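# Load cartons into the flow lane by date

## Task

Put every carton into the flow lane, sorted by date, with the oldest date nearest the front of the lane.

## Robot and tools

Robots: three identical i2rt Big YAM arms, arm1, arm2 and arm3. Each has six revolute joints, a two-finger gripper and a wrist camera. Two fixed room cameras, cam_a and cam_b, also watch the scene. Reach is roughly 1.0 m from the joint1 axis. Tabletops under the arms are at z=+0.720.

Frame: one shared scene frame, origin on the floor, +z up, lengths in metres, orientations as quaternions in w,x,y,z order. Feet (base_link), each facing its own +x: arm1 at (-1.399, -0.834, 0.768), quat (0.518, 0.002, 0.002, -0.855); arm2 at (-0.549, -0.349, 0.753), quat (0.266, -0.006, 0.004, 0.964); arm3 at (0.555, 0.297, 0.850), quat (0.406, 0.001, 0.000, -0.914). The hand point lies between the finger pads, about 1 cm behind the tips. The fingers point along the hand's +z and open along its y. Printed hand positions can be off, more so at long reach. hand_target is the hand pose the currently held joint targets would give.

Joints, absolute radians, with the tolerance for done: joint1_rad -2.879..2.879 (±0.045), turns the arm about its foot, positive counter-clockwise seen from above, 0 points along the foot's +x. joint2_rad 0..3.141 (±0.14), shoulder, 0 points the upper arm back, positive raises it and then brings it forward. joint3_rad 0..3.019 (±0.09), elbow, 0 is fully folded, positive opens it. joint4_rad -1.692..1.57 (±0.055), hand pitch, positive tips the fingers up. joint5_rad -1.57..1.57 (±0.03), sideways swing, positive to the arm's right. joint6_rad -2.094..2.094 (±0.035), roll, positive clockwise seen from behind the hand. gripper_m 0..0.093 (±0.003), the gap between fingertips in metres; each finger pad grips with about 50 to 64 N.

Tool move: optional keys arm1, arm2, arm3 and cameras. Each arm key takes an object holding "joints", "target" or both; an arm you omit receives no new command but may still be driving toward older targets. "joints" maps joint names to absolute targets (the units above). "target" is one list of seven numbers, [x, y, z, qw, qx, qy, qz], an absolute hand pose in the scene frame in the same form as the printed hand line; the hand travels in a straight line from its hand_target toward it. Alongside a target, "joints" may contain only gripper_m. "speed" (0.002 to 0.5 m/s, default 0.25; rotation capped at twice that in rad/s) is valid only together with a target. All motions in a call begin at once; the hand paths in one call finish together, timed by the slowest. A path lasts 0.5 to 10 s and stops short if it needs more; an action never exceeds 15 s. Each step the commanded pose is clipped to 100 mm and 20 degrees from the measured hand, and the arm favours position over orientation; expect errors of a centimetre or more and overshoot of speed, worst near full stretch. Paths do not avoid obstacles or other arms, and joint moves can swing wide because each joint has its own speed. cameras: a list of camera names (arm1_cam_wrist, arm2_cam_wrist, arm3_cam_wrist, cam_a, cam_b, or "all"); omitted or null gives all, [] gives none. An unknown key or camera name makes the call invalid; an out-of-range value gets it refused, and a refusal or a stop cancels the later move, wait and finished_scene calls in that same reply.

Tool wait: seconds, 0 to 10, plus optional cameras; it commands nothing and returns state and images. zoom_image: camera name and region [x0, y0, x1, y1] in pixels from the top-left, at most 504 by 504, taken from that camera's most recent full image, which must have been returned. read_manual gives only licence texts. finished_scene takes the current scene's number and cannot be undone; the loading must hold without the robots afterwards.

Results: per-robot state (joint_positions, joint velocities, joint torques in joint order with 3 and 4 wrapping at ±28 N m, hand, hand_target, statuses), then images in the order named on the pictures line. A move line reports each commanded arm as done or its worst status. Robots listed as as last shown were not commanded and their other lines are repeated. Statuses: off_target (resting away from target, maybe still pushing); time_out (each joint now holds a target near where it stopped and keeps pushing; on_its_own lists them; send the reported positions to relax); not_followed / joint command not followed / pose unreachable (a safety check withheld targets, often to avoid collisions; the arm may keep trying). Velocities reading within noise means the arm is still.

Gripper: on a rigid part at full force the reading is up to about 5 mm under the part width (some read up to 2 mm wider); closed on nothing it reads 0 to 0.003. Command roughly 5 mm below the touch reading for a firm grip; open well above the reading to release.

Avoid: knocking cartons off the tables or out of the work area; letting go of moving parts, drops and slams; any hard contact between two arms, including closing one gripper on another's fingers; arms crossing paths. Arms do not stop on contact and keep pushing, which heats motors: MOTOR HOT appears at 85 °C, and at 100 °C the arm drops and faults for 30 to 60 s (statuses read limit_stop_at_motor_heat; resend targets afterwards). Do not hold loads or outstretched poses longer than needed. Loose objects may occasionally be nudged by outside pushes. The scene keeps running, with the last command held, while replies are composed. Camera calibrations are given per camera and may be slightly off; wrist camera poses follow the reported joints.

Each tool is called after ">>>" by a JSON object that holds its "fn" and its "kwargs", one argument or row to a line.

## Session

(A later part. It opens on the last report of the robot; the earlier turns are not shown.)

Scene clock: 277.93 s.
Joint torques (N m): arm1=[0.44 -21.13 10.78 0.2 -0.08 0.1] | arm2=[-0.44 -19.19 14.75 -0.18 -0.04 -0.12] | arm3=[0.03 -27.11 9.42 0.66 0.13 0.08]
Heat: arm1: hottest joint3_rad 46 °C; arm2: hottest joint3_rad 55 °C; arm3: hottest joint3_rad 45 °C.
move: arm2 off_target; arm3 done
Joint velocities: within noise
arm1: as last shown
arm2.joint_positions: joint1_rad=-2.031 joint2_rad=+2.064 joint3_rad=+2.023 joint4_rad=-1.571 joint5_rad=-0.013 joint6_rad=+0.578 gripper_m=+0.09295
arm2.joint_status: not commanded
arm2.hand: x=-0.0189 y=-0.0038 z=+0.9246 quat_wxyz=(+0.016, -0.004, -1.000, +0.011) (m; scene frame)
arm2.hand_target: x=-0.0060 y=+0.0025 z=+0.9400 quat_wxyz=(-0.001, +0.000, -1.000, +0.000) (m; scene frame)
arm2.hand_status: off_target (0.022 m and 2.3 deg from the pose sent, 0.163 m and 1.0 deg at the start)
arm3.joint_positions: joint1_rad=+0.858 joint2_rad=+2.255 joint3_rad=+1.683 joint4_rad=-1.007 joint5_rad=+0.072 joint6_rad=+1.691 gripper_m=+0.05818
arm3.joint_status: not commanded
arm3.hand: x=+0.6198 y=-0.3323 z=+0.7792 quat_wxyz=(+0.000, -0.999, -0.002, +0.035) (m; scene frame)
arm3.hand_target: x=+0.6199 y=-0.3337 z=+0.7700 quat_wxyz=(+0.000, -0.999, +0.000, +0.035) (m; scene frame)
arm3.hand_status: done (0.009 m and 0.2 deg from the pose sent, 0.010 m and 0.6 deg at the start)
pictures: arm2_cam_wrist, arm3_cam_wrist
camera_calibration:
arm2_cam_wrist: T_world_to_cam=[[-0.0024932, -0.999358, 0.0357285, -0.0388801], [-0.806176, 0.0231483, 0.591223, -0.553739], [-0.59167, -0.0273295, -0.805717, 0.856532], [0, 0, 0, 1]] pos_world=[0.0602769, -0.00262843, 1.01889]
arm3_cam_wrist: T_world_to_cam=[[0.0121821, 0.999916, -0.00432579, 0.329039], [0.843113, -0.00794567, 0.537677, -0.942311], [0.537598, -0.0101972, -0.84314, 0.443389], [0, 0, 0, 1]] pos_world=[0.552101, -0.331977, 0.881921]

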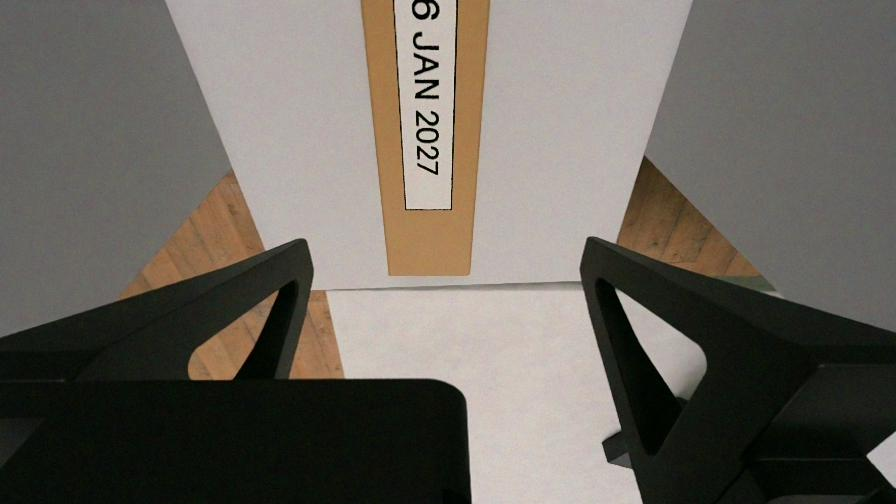

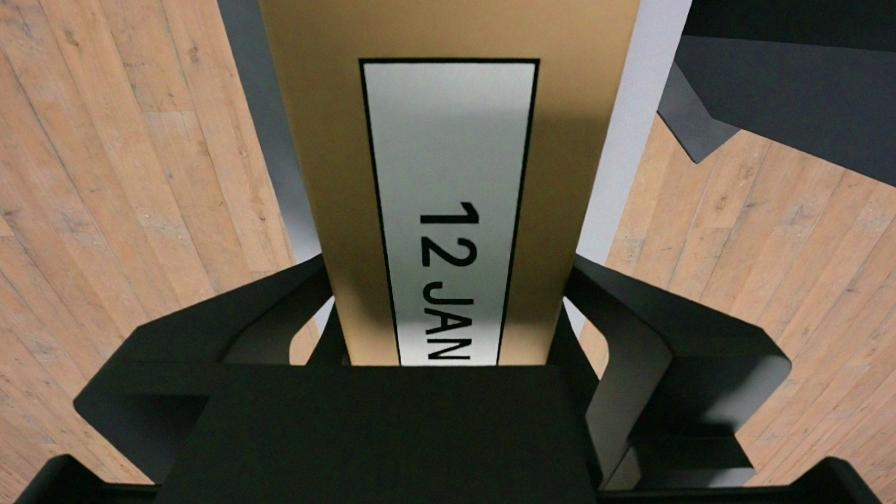

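>>> {"fn": "move", "kwargs": {
  "arm3": {"joints": {"gripper_m": 0.073}},
  "arm2": {"target": [-0.32, 0, 0.95, 0, 0, 1, 0], "speed": 0.25},
  "cameras": ["arm3_cam_wrist", "cam_b"]
}}

>>> {"fn": "move", "kwargs": {
  "arm3": {"target": [0.615, -0.328, 0.93, 0, 0.99939, 0, -0.0349], "speed": 0.2},
  "cameras": ["arm3_cam_wrist", "cam_b"]
}}

Scene clock: 282.97 s.
Joint torques (N m): arm1=[0.44 -21.01 10.8 0.2 -0.09 0.11] | arm2=[0.15 -10.75 8.29 0.7 0.12 0.15] | arm3=[-0.09 -26.93 9.46 0.57 0.13 0.09]
Heat: arm1: hottest joint3_rad 47 °C; arm2: hottest joint3_rad 55 °C; arm3: hottest joint3_rad 45 °C.
move: arm2 done; arm3 done
Joint velocities: within noise
arm1: as last shown
arm2.joint_positions: joint1_rad=-1.627 joint2_rad=+1.440 joint3_rad=+1.275 joint4_rad=-1.392 joint5_rad=-0.016 joint6_rad=+0.968 gripper_m=+0.09295
arm2.joint_status: not commanded
arm2.hand: x=-0.3170 y=+0.0023 z=+0.9573 quat_wxyz=(-0.002, +0.004, -1.000, -0.004) (m; scene frame)
arm2.hand_target: x=-0.3200 y=+0.0000 z=+0.9502 quat_wxyz=(+0.000, +0.000, -1.000, +0.000) (m; scene frame)
arm2.hand_status: done (0.008 m and 0.7 deg from the pose sent, 0.302 m and 2.3 deg at the start)
arm3.joint_positions: joint1_rad=+0.858 joint2_rad=+2.255 joint3_rad=+1.683 joint4_rad=-1.005 joint5_rad=+0.072 joint6_rad=+1.691 gripper_m=+0.07294
arm3.joint_status: all done
arm3.hand: x=+0.6199 y=-0.3329 z=+0.7792 quat_wxyz=(-0.002, -0.999, -0.002, +0.035) (m; scene frame)
arm3.hand_target: x=+0.6199 y=-0.3337 z=+0.7700 quat_wxyz=(+0.000, -0.999, +0.000, +0.035) (m; scene frame)
arm3.hand_status: not commanded
pictures: arm3_cam_wrist, cam_b
camera_calibration:
arm3_cam_wrist: T_world_to_cam=[[0.012221, 0.999903, -0.00665386, 0.331366], [0.842948, -0.00672289, 0.537952, -0.942058], [0.537855, -0.0121832, -0.842949, 0.442415], [0, 0, 0, 1]] pos_world=[0.552101, -0.332277, 0.88192]

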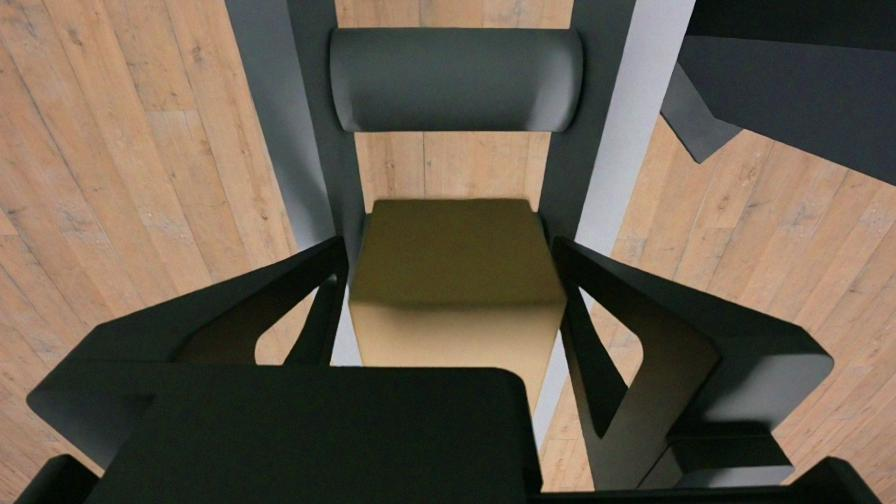

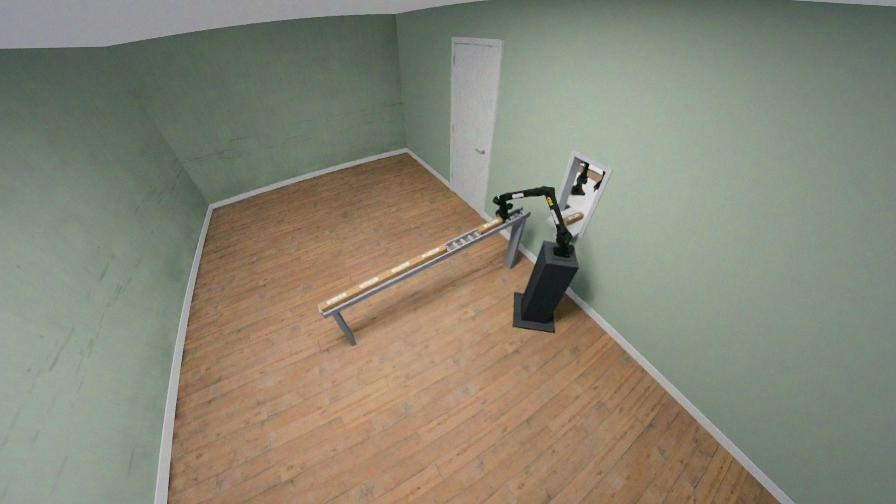

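Scene clock: 284.60 s.
Joint torques (N m): arm1=[0.38 -21.01 10.78 0.18 -0.1 0.11] | arm2=[0.03 -10.7 8.31 0.7 0.11 0.1] | arm3=[-0.56 -26.05 13.76 -0.1 0.15 0.02]
Heat: arm1: hottest joint3_rad 47 °C; arm2: hottest joint3_rad 55 °C; arm3: hottest joint3_rad 45 °C.
move: arm3 off_target
Joint velocities: within noise
arm1, arm2: as last shown
arm2.hand: x=-0.3170 y=+0.0022 z=+0.9573 quat_wxyz=(-0.002, +0.004, -1.000, -0.004) (m; scene frame)
arm2.hand_target: x=-0.3200 y=-0.0001 z=+0.9502 quat_wxyz=(+0.000, +0.000, -1.000, +0.000) (m; scene frame)
arm3.joint_positions: joint1_rad=+0.858 joint2_rad=+2.059 joint3_rad=+1.753 joint4_rad=-1.290 joint5_rad=+0.072 joint6_rad=+1.691 gripper_m=+0.07294
arm3.joint_status: not commanded
arm3.hand: x=+0.6176 y=-0.3168 z=+0.9228 quat_wxyz=(+0.008, -0.999, -0.002, +0.036) (m; scene frame)
arm3.hand_target: x=+0.6148 y=-0.3276 z=+0.9300 quat_wxyz=(+0.000, -0.999, +0.000, +0.035) (m; scene frame)
arm3.hand_status: off_target (0.014 m and 1.0 deg from the pose sent, 0.151 m and 0.3 deg at the start)
pictures: arm3_cam_wrist, cam_b
camera_calibration:
arm3_cam_wrist: T_world_to_cam=[[0.0121226, 0.999842, 0.0130215, 0.298205], [0.844253, -0.0172124, 0.535668, -1.0193], [0.535807, 0.00449978, -0.844328, 0.572651], [0, 0, 0, 1]] pos_world=[0.550102, -0.31828, 1.02563]

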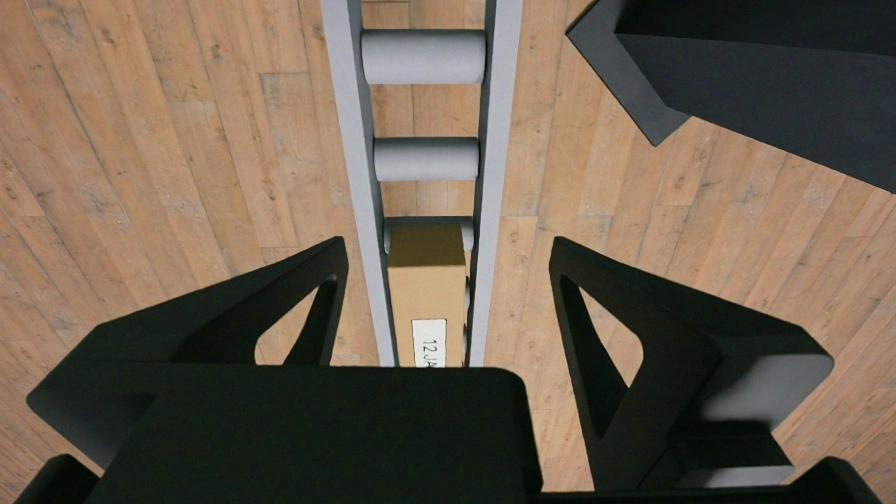

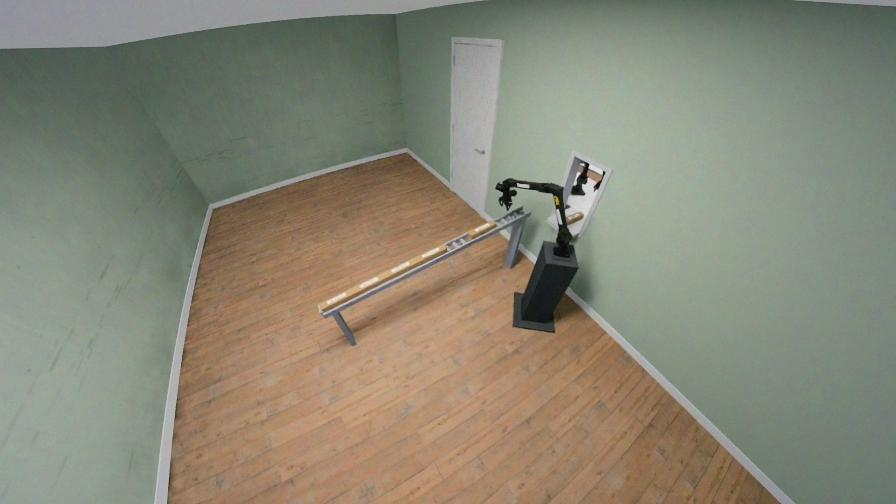

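>>> {"fn": "move", "kwargs": {
  "arm3": {"joints": {"gripper_m": 0.093}, "target": [0.30, 0, 0.93, 0, 1, 0, 0], "speed": 0.28},
  "arm2": {"joints": {"joint1_rad": -1.2}},
  "cameras": ["cam_b"]
}}

>>> {"fn": "move", "kwargs": {
  "arm3": {"target": [-0.02, 0, 0.92, 0, 1, 0, 0], "speed": 0.25},
  "cameras": ["arm3_cam_wrist", "cam_b"]
}}

Scene clock: 292.90 s.
Joint torques (N m): arm1=[0.44 -21.01 10.78 0.18 -0.09 0.1] | arm2=[-0.15 -10.75 8.31 0.61 0.09 0.09] | arm3=[-0.21 -15.62 9.47 0.61 0 -0.01]
Heat: arm1: hottest joint3_rad 47 °C; arm2: hottest joint3_rad 55 °C; arm3: hottest joint3_rad 45 °C.
move: arm2 done; arm3 done
Joint velocities: within noise
arm1: as last shown
arm2.joint_positions: joint1_rad=-1.200 joint2_rad=+1.440 joint3_rad=+1.275 joint4_rad=-1.389 joint5_rad=-0.015 joint6_rad=+0.969 gripper_m=+0.09296
arm2.joint_status: all done
arm2.hand: x=-0.4822 y=+0.0682 z=+0.9550 quat_wxyz=(+0.001, +0.215, -0.977, -0.004) (m; scene frame)
arm2.hand_target: x=-0.4826 y=+0.0640 z=+0.9479 quat_wxyz=(+0.002, +0.210, -0.978, +0.002) (m; scene frame)
arm2.hand_status: not commanded
arm3.joint_positions: joint1_rad=+0.034 joint2_rad=+1.492 joint3_rad=+0.976 joint4_rad=-1.065 joint5_rad=+0.004 joint6_rad=+0.874 gripper_m=+0.09290
arm3.joint_status: all done
arm3.hand: x=+0.3026 y=+0.0005 z=+0.9285 quat_wxyz=(+0.005, -1.000, +0.002, -0.003) (m; scene frame)
arm3.hand_target: x=+0.3000 y=+0.0001 z=+0.9300 quat_wxyz=(+0.000, -1.000, +0.000, +0.000) (m; scene frame)
arm3.hand_status: done (0.003 m and 0.7 deg from the pose sent, 0.449 m and 4.3 deg at the start)
pictures: cam_b

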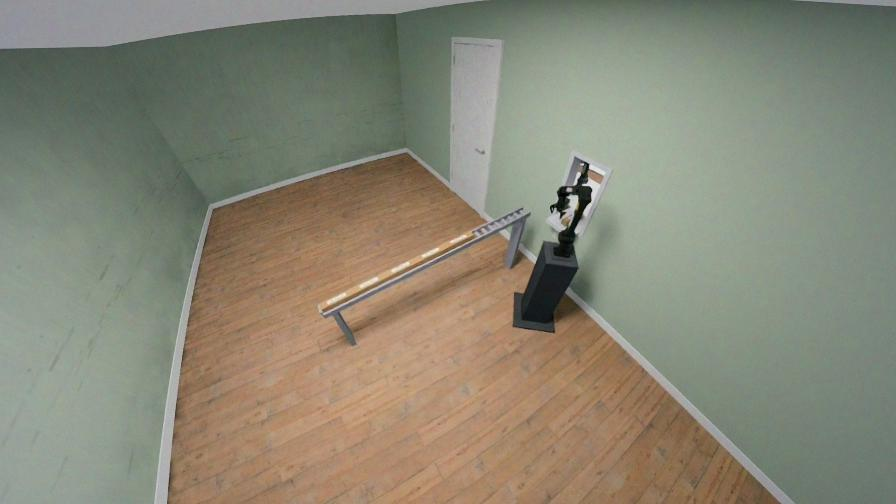

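Scene clock: 295.23 s.
Joint torques (N m): arm1=[0.38 -21.01 10.78 0.18 -0.09 0.1] | arm2=[-0.09 -10.7 8.29 0.64 0.08 0.09] | arm3=[-0.09 -24.88 14.54 0.03 0 -0.05]
Heat: arm1: hottest joint3_rad 47 °C; arm2: hottest joint3_rad 55 °C; arm3: hottest joint3_rad 46 °C.
move: arm3 off_target
Joint velocities: within noise
arm1, arm2: as last shown
arm3.joint_positions: joint1_rad=-0.356 joint2_rad=+2.086 joint3_rad=+1.808 joint4_rad=-1.290 joint5_rad=+0.003 joint6_rad=+0.488 gripper_m=+0.09290
arm3.joint_status: not commanded
arm3.hand: x=-0.0096 y=+0.0048 z=+0.9249 quat_wxyz=(+0.001, -1.000, +0.004, +0.001) (m; scene frame)
arm3.hand_target: x=-0.0196 y=+0.0004 z=+0.9198 quat_wxyz=(+0.000, -1.000, +0.000, +0.000) (m; scene frame)
arm3.hand_status: off_target (0.012 m and 0.5 deg from the pose sent, 0.323 m and 0.7 deg at the start)
pictures: arm3_cam_wrist, cam_b
camera_calibration:
arm3_cam_wrist: T_world_to_cam=[[0.0233758, 0.999726, -0.00102615, -0.00268628], [0.804181, -0.0181937, 0.594106, -0.539788], [0.593925, -0.0147129, -0.804386, 0.87276], [0, 0, 0, 1]] pos_world=[-0.0842037, 0.00570564, 1.02272]

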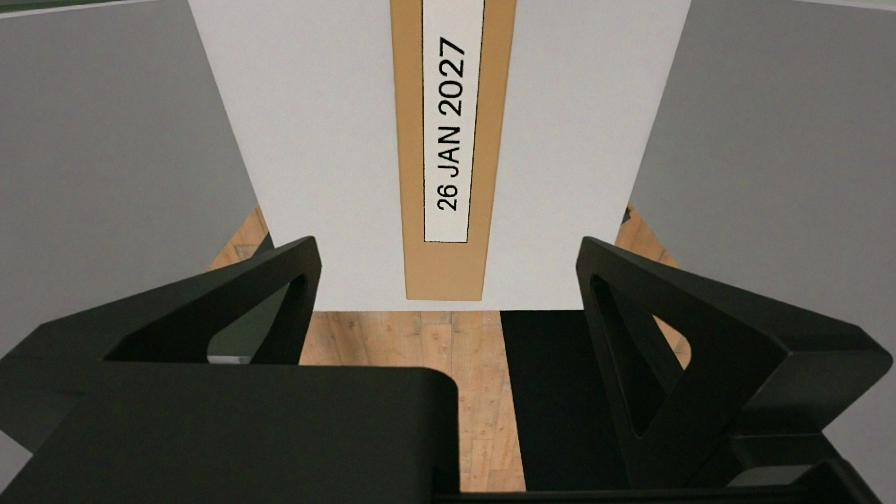

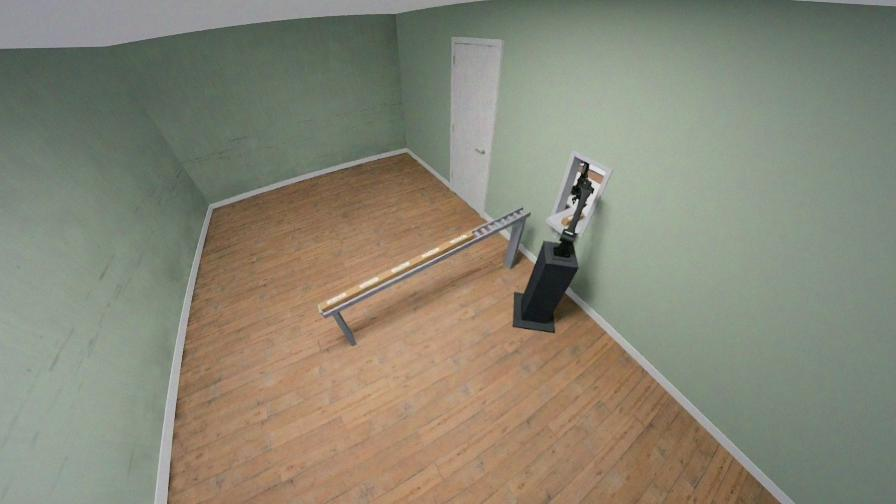

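>>> {"fn": "move", "kwargs": {
  "arm3": {"target": [-0.030, 0.011, 0.790, 0, 0.99985, -0.0171, 0], "speed": 0.15},
  "cameras": []
}}

>>> {"fn": "move", "kwargs": {
  "arm3": {"target": [-0.028, 0.013, 0.778, 0, 0.99985, -0.0171, 0], "speed": 0.06},
  "cameras": ["arm3_cam_wrist"]
}}

Scene clock: 304.03 s.
Joint torques (N m): arm1=[0.38 -21.07 10.78 0.18 -0.09 0.1] | arm2=[-0.09 -10.75 8.29 0.64 0.08 0.09] | arm3=[-0.62 -26.81 10.43 0.72 -0.02 0.11]
Heat: arm1: hottest joint3_rad 47 °C; arm2: hottest joint3_rad 54 °C; arm3: hottest joint3_rad 46 °C.
move: arm3 off_target
Joint velocities: within noise
arm1.joint_positions: joint1_rad=+0.804 joint2_rad=+1.816 joint3_rad=+1.683 joint4_rad=-1.353 joint5_rad=+0.001 joint6_rad=-1.076 gripper_m=+0.08496
arm1.joint_status: not commanded
arm1.hand: x=-1.2160 y=-1.3843 z=+0.9508 quat_wxyz=(-0.017, -0.086, -0.995, +0.036) (m; scene frame)
arm1.hand_target: x=-1.2160 y=-1.3911 z=+0.9707 quat_wxyz=(-0.026, -0.091, -0.994, +0.055) (m; scene frame)
arm1.hand_status: not commanded
arm2: as last shown
arm3.joint_positions: joint1_rad=-0.370 joint2_rad=+2.245 joint3_rad=+1.746 joint4_rad=-1.062 joint5_rad=+0.003 joint6_rad=+0.487 gripper_m=+0.09290
arm3.joint_status: not commanded
arm3.hand: x=-0.0256 y=+0.0064 z=+0.8043 quat_wxyz=(-0.001, -1.000, +0.010, +0.004) (m; scene frame)
arm3.hand_target: x=-0.0295 y=+0.0111 z=+0.7901 quat_wxyz=(+0.000, -1.000, +0.017, +0.000) (m; scene frame)
arm3.hand_status: off_target (0.016 m and 0.9 deg from the pose sent, 0.137 m and 1.5 deg at the start)
pictures: none
No camera images: "cameras" was empty.

Scene clock: 305.03 s.
Joint torques (N m): arm1=[0.32 -21.07 10.8 0.2 -0.09 0.1] | arm2=[-0.09 -10.75 8.29 0.64 0.08 0.09] | arm3=[-0.85 -25.82 9.32 0.79 -0.02 0.08]
Heat: arm1: hottest joint3_rad 47 °C; arm2: hottest joint3_rad 54 °C; arm3: hottest joint3_rad 46 °C.
move: arm3 off_target
Joint velocities: within noise
arm1, arm2: as last shown
arm3.joint_positions: joint1_rad=-0.370 joint2_rad=+2.245 joint3_rad=+1.741 joint4_rad=-1.036 joint5_rad=+0.003 joint6_rad=+0.487 gripper_m=+0.09290
arm3.joint_status: not commanded
arm3.hand: x=-0.0294 y=+0.0045 z=+0.8027 quat_wxyz=(-0.006, -1.000, +0.010, +0.014) (m; scene frame)
arm3.hand_target: x=-0.0272 y=+0.0131 z=+0.7786 quat_wxyz=(+0.000, -1.000, +0.017, +0.000) (m; scene frame)
arm3.hand_status: off_target (0.026 m and 1.9 deg from the pose sent, 0.027 m and 0.9 deg at the start)
pictures: arm3_cam_wrist
camera_calibration:
arm3_cam_wrist: T_world_to_cam=[[0.0364678, 0.999225, -0.0148078, 0.00938256], [0.818761, -0.0213792, 0.573736, -0.434524], [0.572975, -0.033047, -0.818906, 0.797451], [0, 0, 0, 1]] pos_world=[-0.101491, 0.00768828, 0.902479]

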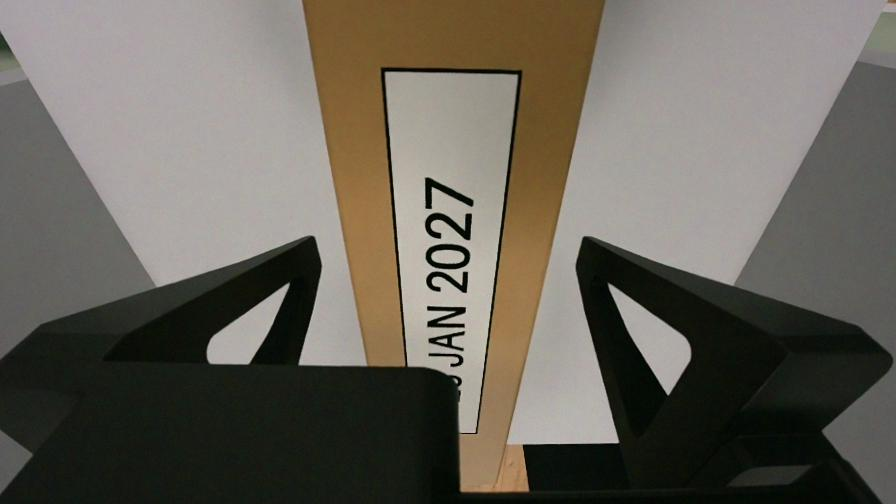

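>>> {"fn": "move", "kwargs": {
  "arm3": {"joints": {"gripper_m": 0.05}},
  "cameras": ["arm3_cam_wrist"]
}}

>>> {"fn": "move", "kwargs": {
  "arm3": {"target": [-0.028, 0.008, 0.885, 0, 0.99985, -0.0171, 0], "speed": 0.15},
  "cameras": ["arm3_cam_wrist"]
}}

>>> {"fn": "move", "kwargs": {
  "arm3": {"target": [0.30, 0, 0.93, 0, 1, 0, 0], "speed": 0.25},
  "cameras": []
}}

>>> {"fn": "move", "kwargs": {
  "arm3": {"target": [0.62, -0.345, 0.89, 0, 0.99881, 0, -0.0488], "speed": 0.25},
  "cameras": ["arm3_cam_wrist", "cam_b"]
}}

Scene clock: 315.47 s.
Joint torques (N m): arm1=[0.38 -21.07 10.78 0.18 -0.09 0.1] | arm2=[-0.15 -10.7 8.31 0.62 0.08 0.09] | arm3=[-0.73 -25.93 9.31 0.8 0.02 0.06]
Heat: arm1: hottest joint3_rad 47 °C; arm2: hottest joint3_rad 54 °C; arm3: hottest joint3_rad 46 °C.
move: arm3 off_target
Joint velocities: within noise
arm1, arm2: as last shown
arm3.joint_positions: joint1_rad=-0.370 joint2_rad=+2.245 joint3_rad=+1.741 joint4_rad=-1.035 joint5_rad=+0.002 joint6_rad=+0.488 gripper_m=+0.05825
arm3.joint_status: gripper_m off_target (ended at +0.05828, target +0.05000)
arm3.hand: x=-0.0295 y=+0.0042 z=+0.8027 quat_wxyz=(-0.006, -1.000, +0.011, +0.014) (m; scene frame)
arm3.hand_target: x=-0.0272 y=+0.0131 z=+0.7786 quat_wxyz=(+0.000, -1.000, +0.017, +0.000) (m; scene frame)
arm3.hand_status: not commanded
pictures: arm3_cam_wrist
camera_calibration:
arm3_cam_wrist: T_world_to_cam=[[0.0372851, 0.999173, -0.0161919, 0.0108159], [0.818872, -0.0212619, 0.573582, -0.434376], [0.572764, -0.0346451, -0.818988, 0.797511], [0, 0, 0, 1]] pos_world=[-0.10149, 0.00758729, 0.902478]

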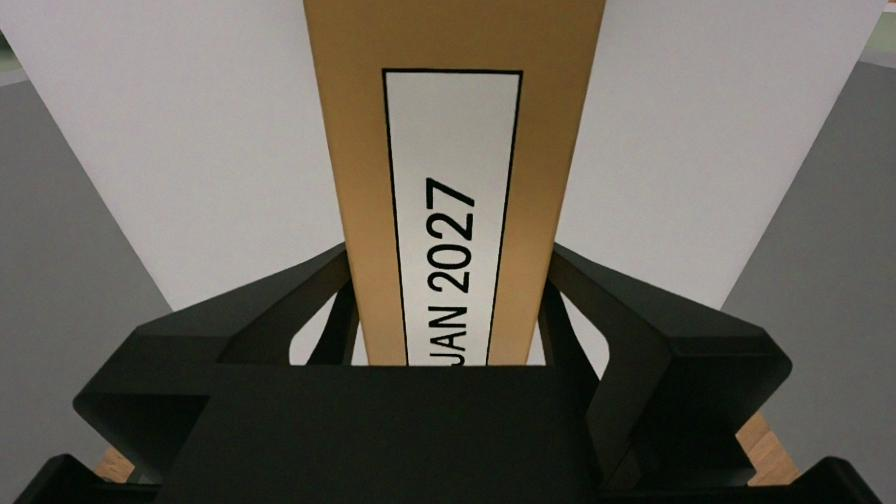

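Scene clock: 317.13 s.
Joint torques (N m): arm1=[0.44 -21.07 10.8 0.2 -0.09 0.1] | arm2=[-0.03 -10.75 8.31 0.62 0.08 0.09] | arm3=[-0.09 -31.15 14.89 -0.21 0 0.14]
Heat: arm1: hottest joint3_rad 47 °C; arm2: hottest joint3_rad 53 °C; arm3: hottest joint3_rad 46 °C.
move: arm3 off_target
Joint velocities: within noise
arm1, arm2: as last shown
arm3.joint_positions: joint1_rad=-0.370 joint2_rad=+2.184 joint3_rad=+1.763 joint4_rad=-1.219 joint5_rad=+0.002 joint6_rad=+0.488 gripper_m=+0.05825
arm3.joint_status: not commanded
arm3.hand: x=-0.0057 y=+0.0163 z=+0.8488 quat_wxyz=(+0.017, -0.999, +0.011, -0.031) (m; scene frame)
arm3.hand_target: x=-0.0262 y=+0.0088 z=+0.8854 quat_wxyz=(+0.000, -1.000, +0.017, +0.000) (m; scene frame)
arm3.hand_status: off_target (0.043 m and 4.1 deg from the pose sent, 0.082 m and 1.9 deg at the start)
pictures: arm3_cam_wrist
camera_calibration:
arm3_cam_wrist: T_world_to_cam=[[0.0364144, 0.998789, 0.0330983, -0.043277], [0.763788, -0.0491742, 0.643591, -0.539278], [0.644439, 0.00184405, -0.764653, 0.775689], [0, 0, 0, 1]] pos_world=[-0.0864136, 0.0152755, 0.94164]

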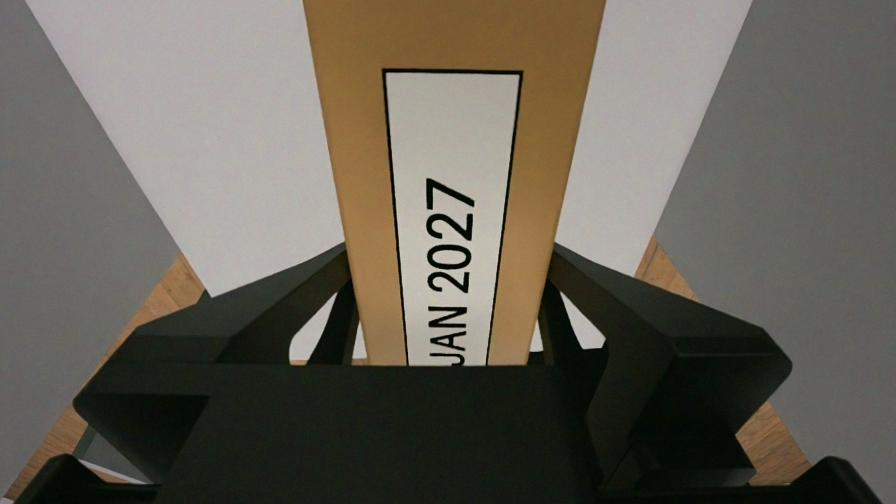

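Scene clock: 319.47 s.
Joint torques (N m): arm1=[0.38 -21.13 10.8 0.21 -0.09 0.1] | arm2=[-0.09 -10.75 8.29 0.62 0.08 0.09] | arm3=[0.5 -17.44 10.11 0.27 0.16 0.16]
Heat: arm1: hottest joint3_rad 47 °C; arm2: hottest joint3_rad 53 °C; arm3: hottest joint3_rad 45 °C.
move: arm3 off_target
Joint velocities: within noise
arm1, arm2: as last shown
arm3.joint_positions: joint1_rad=+0.022 joint2_rad=+1.510 joint3_rad=+0.966 joint4_rad=-1.055 joint5_rad=+0.000 joint6_rad=+0.856 gripper_m=+0.05825
arm3.joint_status: not commanded
arm3.hand: x=+0.3016 y=+0.0052 z=+0.9187 quat_wxyz=(+0.011, -1.000, -0.001, -0.011) (m; scene frame)
arm3.hand_target: x=+0.3000 y=+0.0001 z=+0.9300 quat_wxyz=(+0.000, -1.000, +0.000, +0.000) (m; scene frame)
arm3.hand_status: off_target (0.013 m and 1.7 deg from the pose sent, 0.317 m and 4.3 deg at the start)
pictures: none
No camera images: "cameras" was empty.

Scene clock: 322.43 s.
Joint torques (N m): arm1=[0.38 -21.01 10.78 0.18 -0.09 0.11] | arm2=[-0.15 -10.75 8.29 0.64 0.09 0.09] | arm3=[-0.38 -27.75 15.39 -0.24 0.28 0.16]
Heat: arm1: hottest joint3_rad 47 °C; arm2: hottest joint3_rad 53 °C; arm3: hottest joint3_rad 46 °C.
move: arm3 off_target
Joint velocities: within noise
arm1, arm2: as last shown
arm3.joint_positions: joint1_rad=+0.865 joint2_rad=+2.146 joint3_rad=+1.758 joint4_rad=-1.239 joint5_rad=+0.096 joint6_rad=+1.691 gripper_m=+0.05825
arm3.joint_status: not commanded
arm3.hand: x=+0.6193 y=-0.3242 z=+0.8723 quat_wxyz=(+0.022, -0.998, -0.007, +0.050) (m; scene frame)
arm3.hand_target: x=+0.6198 y=-0.3439 z=+0.8906 quat_wxyz=(-0.001, -0.999, +0.000, +0.049) (m; scene frame)
arm3.hand_status: off_target (0.027 m and 2.6 deg from the pose sent, 0.474 m and 6.9 deg at the start)
pictures: arm3_cam_wrist, cam_b
camera_calibration:
arm3_cam_wrist: T_world_to_cam=[[0.0046026, 0.999206, 0.0395653, 0.287505], [0.8589, -0.0242129, 0.511571, -0.984152], [0.512123, 0.0316281, -0.85833, 0.564836], [0, 0, 0, 1]] pos_world=[0.5547, -0.32897, 0.976904]

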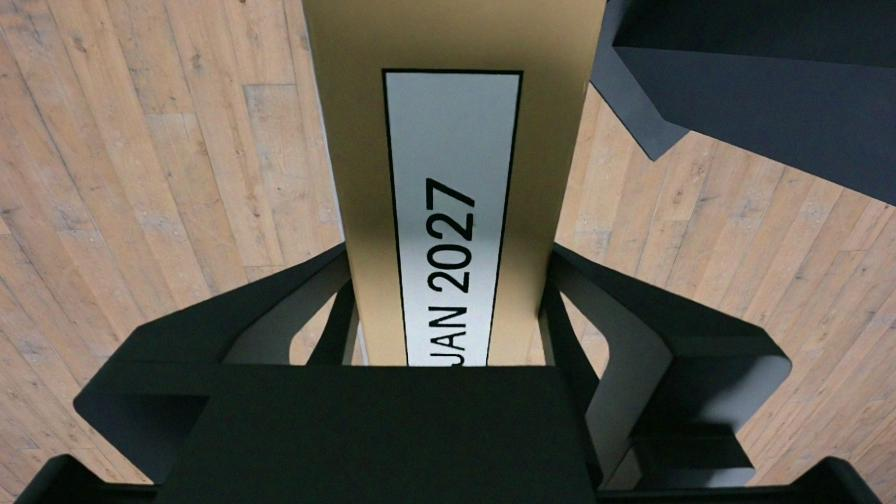

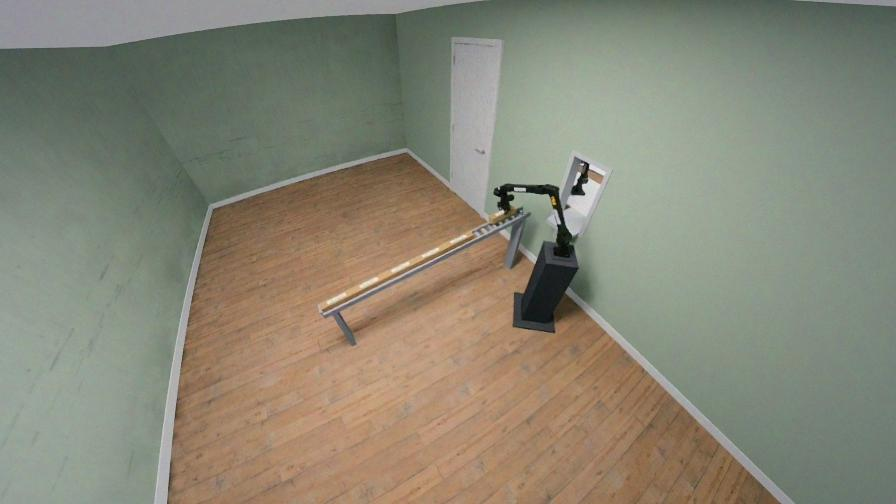

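>>> {"fn": "move", "kwargs": {
  "arm3": {"target": [0.62, -0.342, 0.817, 0, 0.99881, 0, -0.0488], "speed": 0.07},
  "cameras": ["arm3_cam_wrist"]
}}

>>> {"fn": "move", "kwargs": {
  "arm3": {"target": [0.62, -0.336, 0.802, 0, 0.99881, 0, -0.0488], "speed": 0.04},
  "cameras": ["arm3_cam_wrist"]
}}

Scene clock: 328.33 s.
Joint torques (N m): arm1=[0.38 -21.01 10.8 0.2 -0.09 0.1] | arm2=[-0.09 -10.7 8.31 0.62 0.08 0.08] | arm3=[-0.03 -29.04 10.43 0.51 0.29 0.15]
Heat: arm1: hottest joint3_rad 47 °C; arm2: hottest joint3_rad 53 °C; arm3: hottest joint3_rad 47 °C.
move: arm3 done
Joint velocities: within noise
arm1: as last shown
arm2.joint_positions: joint1_rad=-1.200 joint2_rad=+1.440 joint3_rad=+1.275 joint4_rad=-1.389 joint5_rad=-0.015 joint6_rad=+0.969 gripper_m=+0.09296
arm2.joint_status: not commanded
arm2.hand: x=-0.4822 y=+0.0682 z=+0.9550 quat_wxyz=(+0.001, +0.215, -0.977, -0.004) (m; scene frame)
arm2.hand_target: x=-0.4826 y=+0.0640 z=+0.9479 quat_wxyz=(+0.002, +0.210, -0.978, +0.002) (m; scene frame)
arm2.hand_status: not commanded
arm3.joint_positions: joint1_rad=+0.865 joint2_rad=+2.228 joint3_rad=+1.735 joint4_rad=-1.110 joint5_rad=+0.096 joint6_rad=+1.692 gripper_m=+0.05825
arm3.joint_status: not commanded
arm3.hand: x=+0.6208 y=-0.3349 z=+0.8131 quat_wxyz=(+0.010, -0.999, -0.006, +0.049) (m; scene frame)
arm3.hand_target: x=+0.6200 y=-0.3418 z=+0.8170 quat_wxyz=(+0.000, -0.999, +0.000, +0.049) (m; scene frame)
arm3.hand_status: done (0.008 m and 1.3 deg from the pose sent, 0.058 m and 2.6 deg at the start)
pictures: arm3_cam_wrist
camera_calibration:
arm3_cam_wrist: T_world_to_cam=[[0.00529635, 0.999851, 0.0164156, 0.319112], [0.857347, -0.0129898, 0.514575, -0.95315], [0.514712, 0.0113485, -0.857288, 0.50434], [0, 0, 0, 1]] pos_world=[0.5559, -0.337169, 0.917594]

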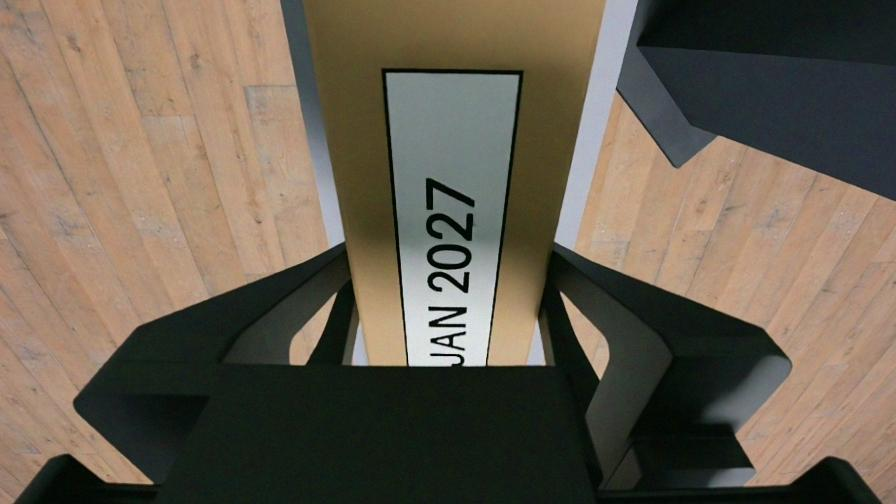

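Scene clock: 329.33 s.
Joint torques (N m): arm1=[0.44 -21.01 10.77 0.18 -0.09 0.1] | arm2=[-0.09 -10.75 8.29 0.64 0.09 0.09] | arm3=[-0.03 -28.16 10.09 0.58 0.27 0.15]
Heat: arm1: hottest joint3_rad 47 °C; arm2: hottest joint3_rad 53 °C; arm3: hottest joint3_rad 47 °C.
move: arm3 done
Joint velocities: within noise
arm1, arm2: as last shown
arm3.joint_positions: joint1_rad=+0.865 joint2_rad=+2.229 joint3_rad=+1.704 joint4_rad=-1.071 joint5_rad=+0.096 joint6_rad=+1.693 gripper_m=+0.05825
arm3.joint_status: not commanded
arm3.hand: x=+0.6203 y=-0.3308 z=+0.8020 quat_wxyz=(+0.007, -0.999, -0.005, +0.048) (m; scene frame)
arm3.hand_target: x=+0.6200 y=-0.3360 z=+0.8021 quat_wxyz=(+0.000, -0.999, +0.000, +0.049) (m; scene frame)
arm3.hand_status: done (0.005 m and 1.0 deg from the pose sent, 0.011 m and 1.3 deg at the start)
pictures: arm3_cam_wrist
camera_calibration:
arm3_cam_wrist: T_world_to_cam=[[0.00605328, 0.999936, 0.00956873, 0.320213], [0.856878, -0.0101195, 0.51542, -0.94641], [0.515484, 0.00507925, -0.856884, 0.492197], [0, 0, 0, 1]] pos_world=[0.5553, -0.33227, 0.906491]

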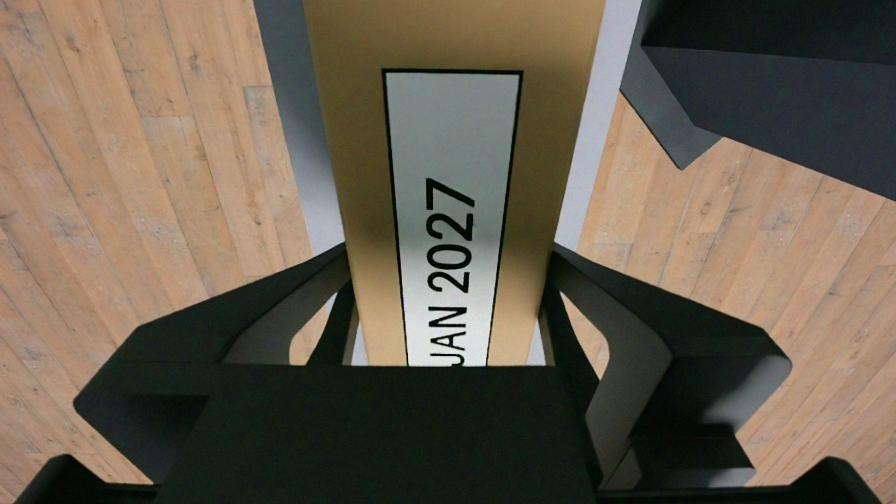

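>>> {"fn": "move", "kwargs": {
  "arm3": {"target": [0.62, -0.336, 0.790, 0, 0.99881, 0, -0.0488], "speed": 0.03},
  "cameras": ["arm3_cam_wrist"]
}}

>>> {"fn": "move", "kwargs": {
  "arm3": {"target": [0.62, -0.336, 0.783, 0, 0.99881, 0, -0.0488], "speed": 0.03},
  "cameras": ["arm3_cam_wrist", "cam_b"]
}}

Scene clock: 334.10 s.
Joint torques (N m): arm1=[0.38 -21.07 10.77 0.2 -0.09 0.1] | arm2=[-0.09 -10.7 8.31 0.62 0.08 0.09] | arm3=[0.15 -27.63 9.74 0.58 0.26 0.15]
Heat: arm1: hottest joint3_rad 47 °C; arm2: hottest joint3_rad 53 °C; arm3: hottest joint3_rad 46 °C.
move: arm3 done
Joint velocities: within noise
arm1.joint_positions: joint1_rad=+0.804 joint2_rad=+1.816 joint3_rad=+1.683 joint4_rad=-1.353 joint5_rad=+0.001 joint6_rad=-1.076 gripper_m=+0.08496
arm1.joint_status: not commanded
arm1.hand: x=-1.2160 y=-1.3843 z=+0.9508 quat_wxyz=(-0.017, -0.086, -0.995, +0.036) (m; scene frame)
arm1.hand_target: x=-1.2160 y=-1.3911 z=+0.9707 quat_wxyz=(-0.026, -0.091, -0.994, +0.055) (m; scene frame)
arm1.hand_status: not commanded
arm2: as last shown
arm3.joint_positions: joint1_rad=+0.865 joint2_rad=+2.238 joint3_rad=+1.701 joint4_rad=-1.049 joint5_rad=+0.096 joint6_rad=+1.694 gripper_m=+0.05825
arm3.joint_status: not commanded
arm3.hand: x=+0.6205 y=-0.3331 z=+0.7956 quat_wxyz=(+0.002, -0.999, -0.004, +0.048) (m; scene frame)
arm3.hand_target: x=+0.6200 y=-0.3358 z=+0.7900 quat_wxyz=(+0.000, -0.999, +0.000, +0.049) (m; scene frame)
arm3.hand_status: done (0.006 m and 0.6 deg from the pose sent, 0.013 m and 0.9 deg at the start)
pictures: arm3_cam_wrist
camera_calibration:
arm3_cam_wrist: T_world_to_cam=[[0.00677876, 0.999977, 0.0000306144, 0.32967], [0.856459, -0.00582167, 0.516182, -0.942176], [0.51617, -0.00347285, -0.856479, 0.48298], [0, 0, 0, 1]] pos_world=[0.555401, -0.33347, 0.899986]

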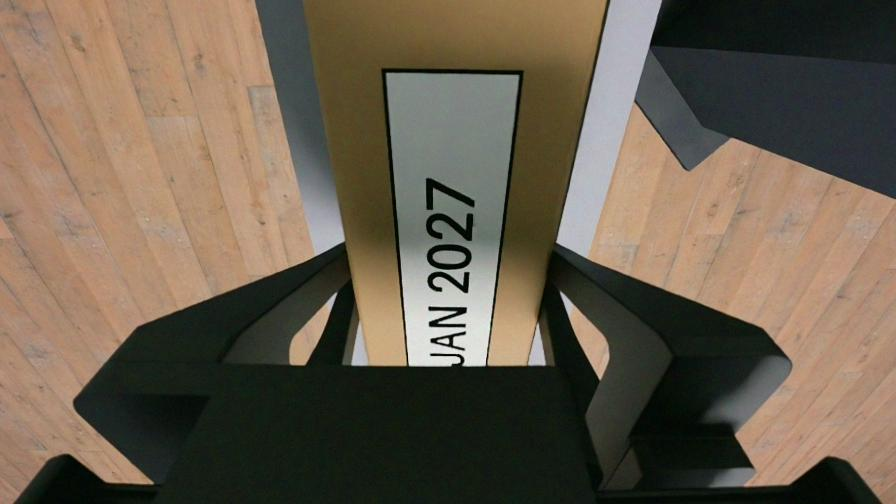

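Scene clock: 335.07 s.
Joint torques (N m): arm1=[0.44 -21.07 10.8 0.18 -0.09 0.1] | arm2=[-0.03 -10.81 8.31 0.62 0.08 0.09] | arm3=[0.03 -26.7 9.48 0.77 0.26 0.13]
Heat: arm1: hottest joint3_rad 47 °C; arm2: hottest joint3_rad 53 °C; arm3: hottest joint3_rad 46 °C.
move: arm3 off_target
Joint velocities: within noise
arm1, arm2: as last shown
arm3.joint_positions: joint1_rad=+0.865 joint2_rad=+2.238 joint3_rad=+1.701 joint4_rad=-1.042 joint5_rad=+0.096 joint6_rad=+1.694 gripper_m=+0.05825
arm3.joint_status: not commanded
arm3.hand: x=+0.6207 y=-0.3347 z=+0.7953 quat_wxyz=(-0.001, -0.999, -0.004, +0.047) (m; scene frame)
arm3.hand_target: x=+0.6200 y=-0.3357 z=+0.7831 quat_wxyz=(+0.000, -0.999, +0.000, +0.049) (m; scene frame)
arm3.hand_status: off_target (0.012 m and 0.5 deg from the pose sent, 0.013 m and 0.6 deg at the start)
pictures: arm3_cam_wrist, cam_b
camera_calibration:
arm3_cam_wrist: T_world_to_cam=[[0.0075813, 0.99995, -0.00645249, 0.335947], [0.85599, -0.00315385, 0.516983, -0.941764], [0.516937, -0.00944267, -0.855971, 0.479735], [0, 0, 0, 1]] pos_world=[0.555601, -0.334371, 0.899683]

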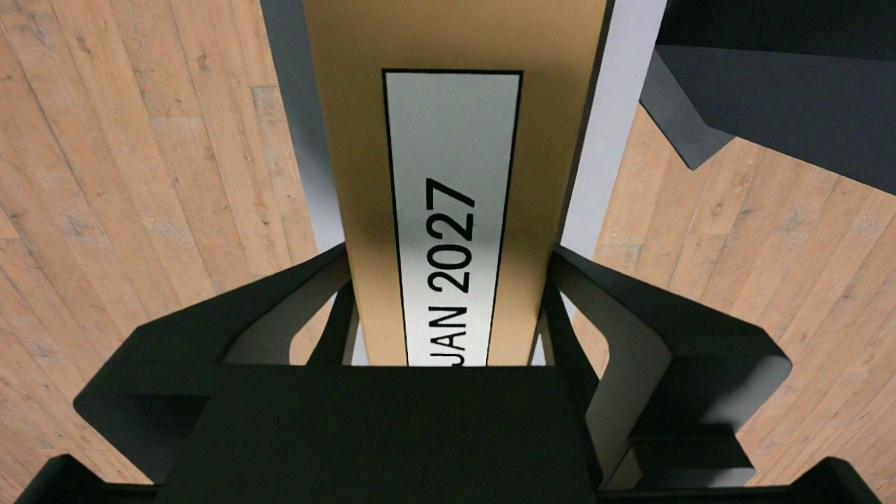

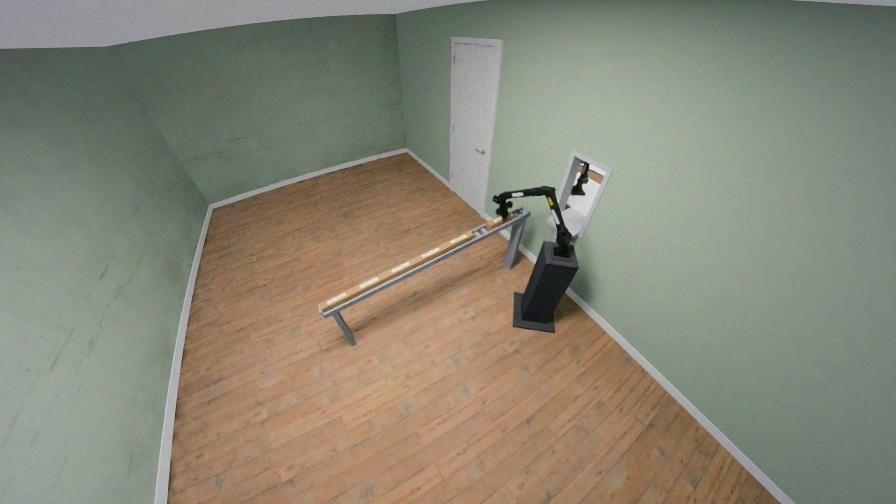

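>>> {"fn": "move", "kwargs": {
  "arm3": {"joints": {"gripper_m": 0.075}},
  "cameras": ["arm3_cam_wrist"]
}}

>>> {"fn": "move", "kwargs": {
  "arm3": {"target": [0.617, -0.330, 0.93, 0, 0.99881, 0, -0.0488], "speed": 0.2},
  "cameras": ["arm3_cam_wrist", "cam_b"]
}}

Scene clock: 343.30 s.
Joint torques (N m): arm1=[0.38 -21.07 10.77 0.2 -0.09 0.11] | arm2=[-0.09 -10.7 8.32 0.62 0.09 0.09] | arm3=[-0.09 -26.7 9.52 0.59 0.26 0.13]
Heat: arm1: hottest joint3_rad 47 °C; arm2: hottest joint3_rad 52 °C; arm3: hottest joint3_rad 45 °C.
move: arm3 done
Joint velocities: within noise
arm1, arm2: as last shown
arm3.joint_positions: joint1_rad=+0.865 joint2_rad=+2.238 joint3_rad=+1.701 joint4_rad=-1.038 joint5_rad=+0.097 joint6_rad=+1.695 gripper_m=+0.07486
arm3.joint_status: all done
arm3.hand: x=+0.6208 y=-0.3359 z=+0.7953 quat_wxyz=(-0.004, -0.999, -0.004, +0.047) (m; scene frame)
arm3.hand_target: x=+0.6199 y=-0.3357 z=+0.7832 quat_wxyz=(+0.000, -0.999, +0.000, +0.049) (m; scene frame)
arm3.hand_status: not commanded
pictures: arm3_cam_wrist
camera_calibration:
arm3_cam_wrist: T_world_to_cam=[[0.00802137, 0.999901, -0.0115302, 0.340955], [0.855849, -0.000901498, 0.517224, -0.94115], [0.517163, -0.0140169, -0.855772, 0.477889], [0, 0, 0, 1]] pos_world=[0.555601, -0.335071, 0.89968]

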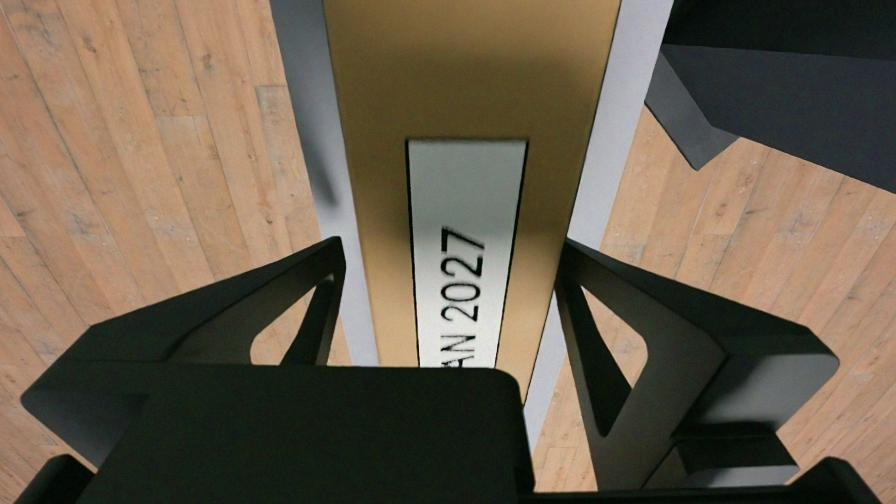

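Scene clock: 344.87 s.
Joint torques (N m): arm1=[0.38 -21.01 10.81 0.18 -0.09 0.11] | arm2=[-0.15 -10.75 8.32 0.62 0.08 0.09] | arm3=[-0.21 -25.93 13.55 -0.09 0.26 0.11]
Heat: arm1: hottest joint3_rad 47 °C; arm2: hottest joint3_rad 52 °C; arm3: hottest joint3_rad 45 °C.
move: arm3 off_target
Joint velocities: within noise
arm1, arm2: as last shown
arm3.joint_positions: joint1_rad=+0.865 joint2_rad=+2.064 joint3_rad=+1.769 joint4_rad=-1.299 joint5_rad=+0.097 joint6_rad=+1.695 gripper_m=+0.07494
arm3.joint_status: not commanded
arm3.hand: x=+0.6185 y=-0.3200 z=+0.9261 quat_wxyz=(+0.006, -0.999, -0.004, +0.048) (m; scene frame)
arm3.hand_target: x=+0.6169 y=-0.3297 z=+0.9300 quat_wxyz=(+0.000, -0.999, +0.000, +0.049) (m; scene frame)
arm3.hand_status: off_target (0.011 m and 0.8 deg from the pose sent, 0.135 m and 0.6 deg at the start)
pictures: arm3_cam_wrist, cam_b
camera_calibration:
arm3_cam_wrist: T_world_to_cam=[[0.00790395, 0.999941, 0.00740119, 0.309151], [0.857163, -0.0105867, 0.514937, -1.00853], [0.514985, 0.00227399, -0.857196, 0.599102], [0, 0, 0, 1]] pos_world=[0.553501, -0.321172, 1.03059]

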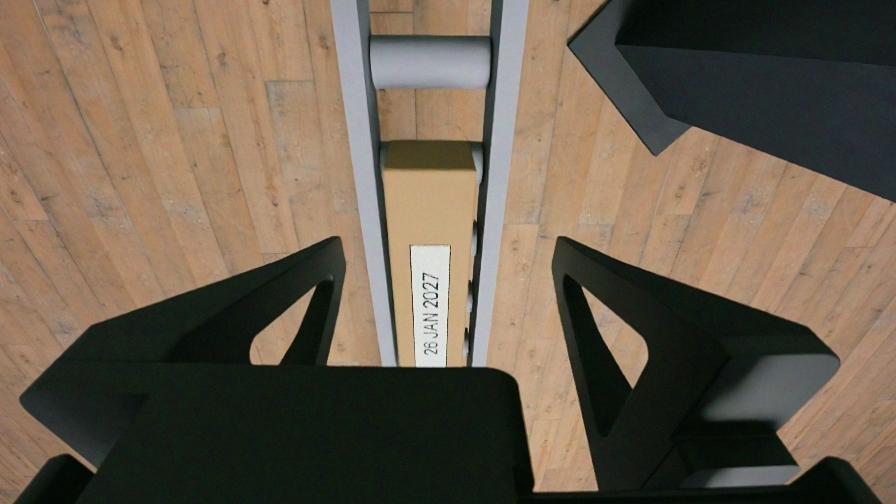

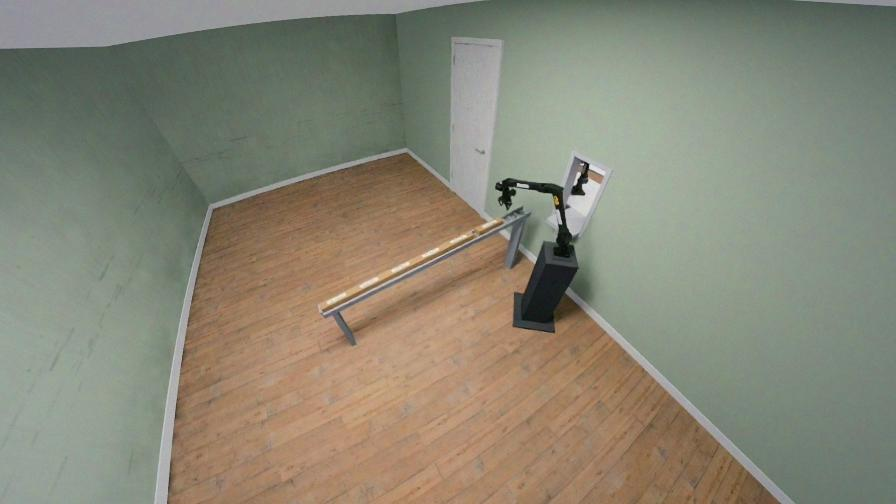

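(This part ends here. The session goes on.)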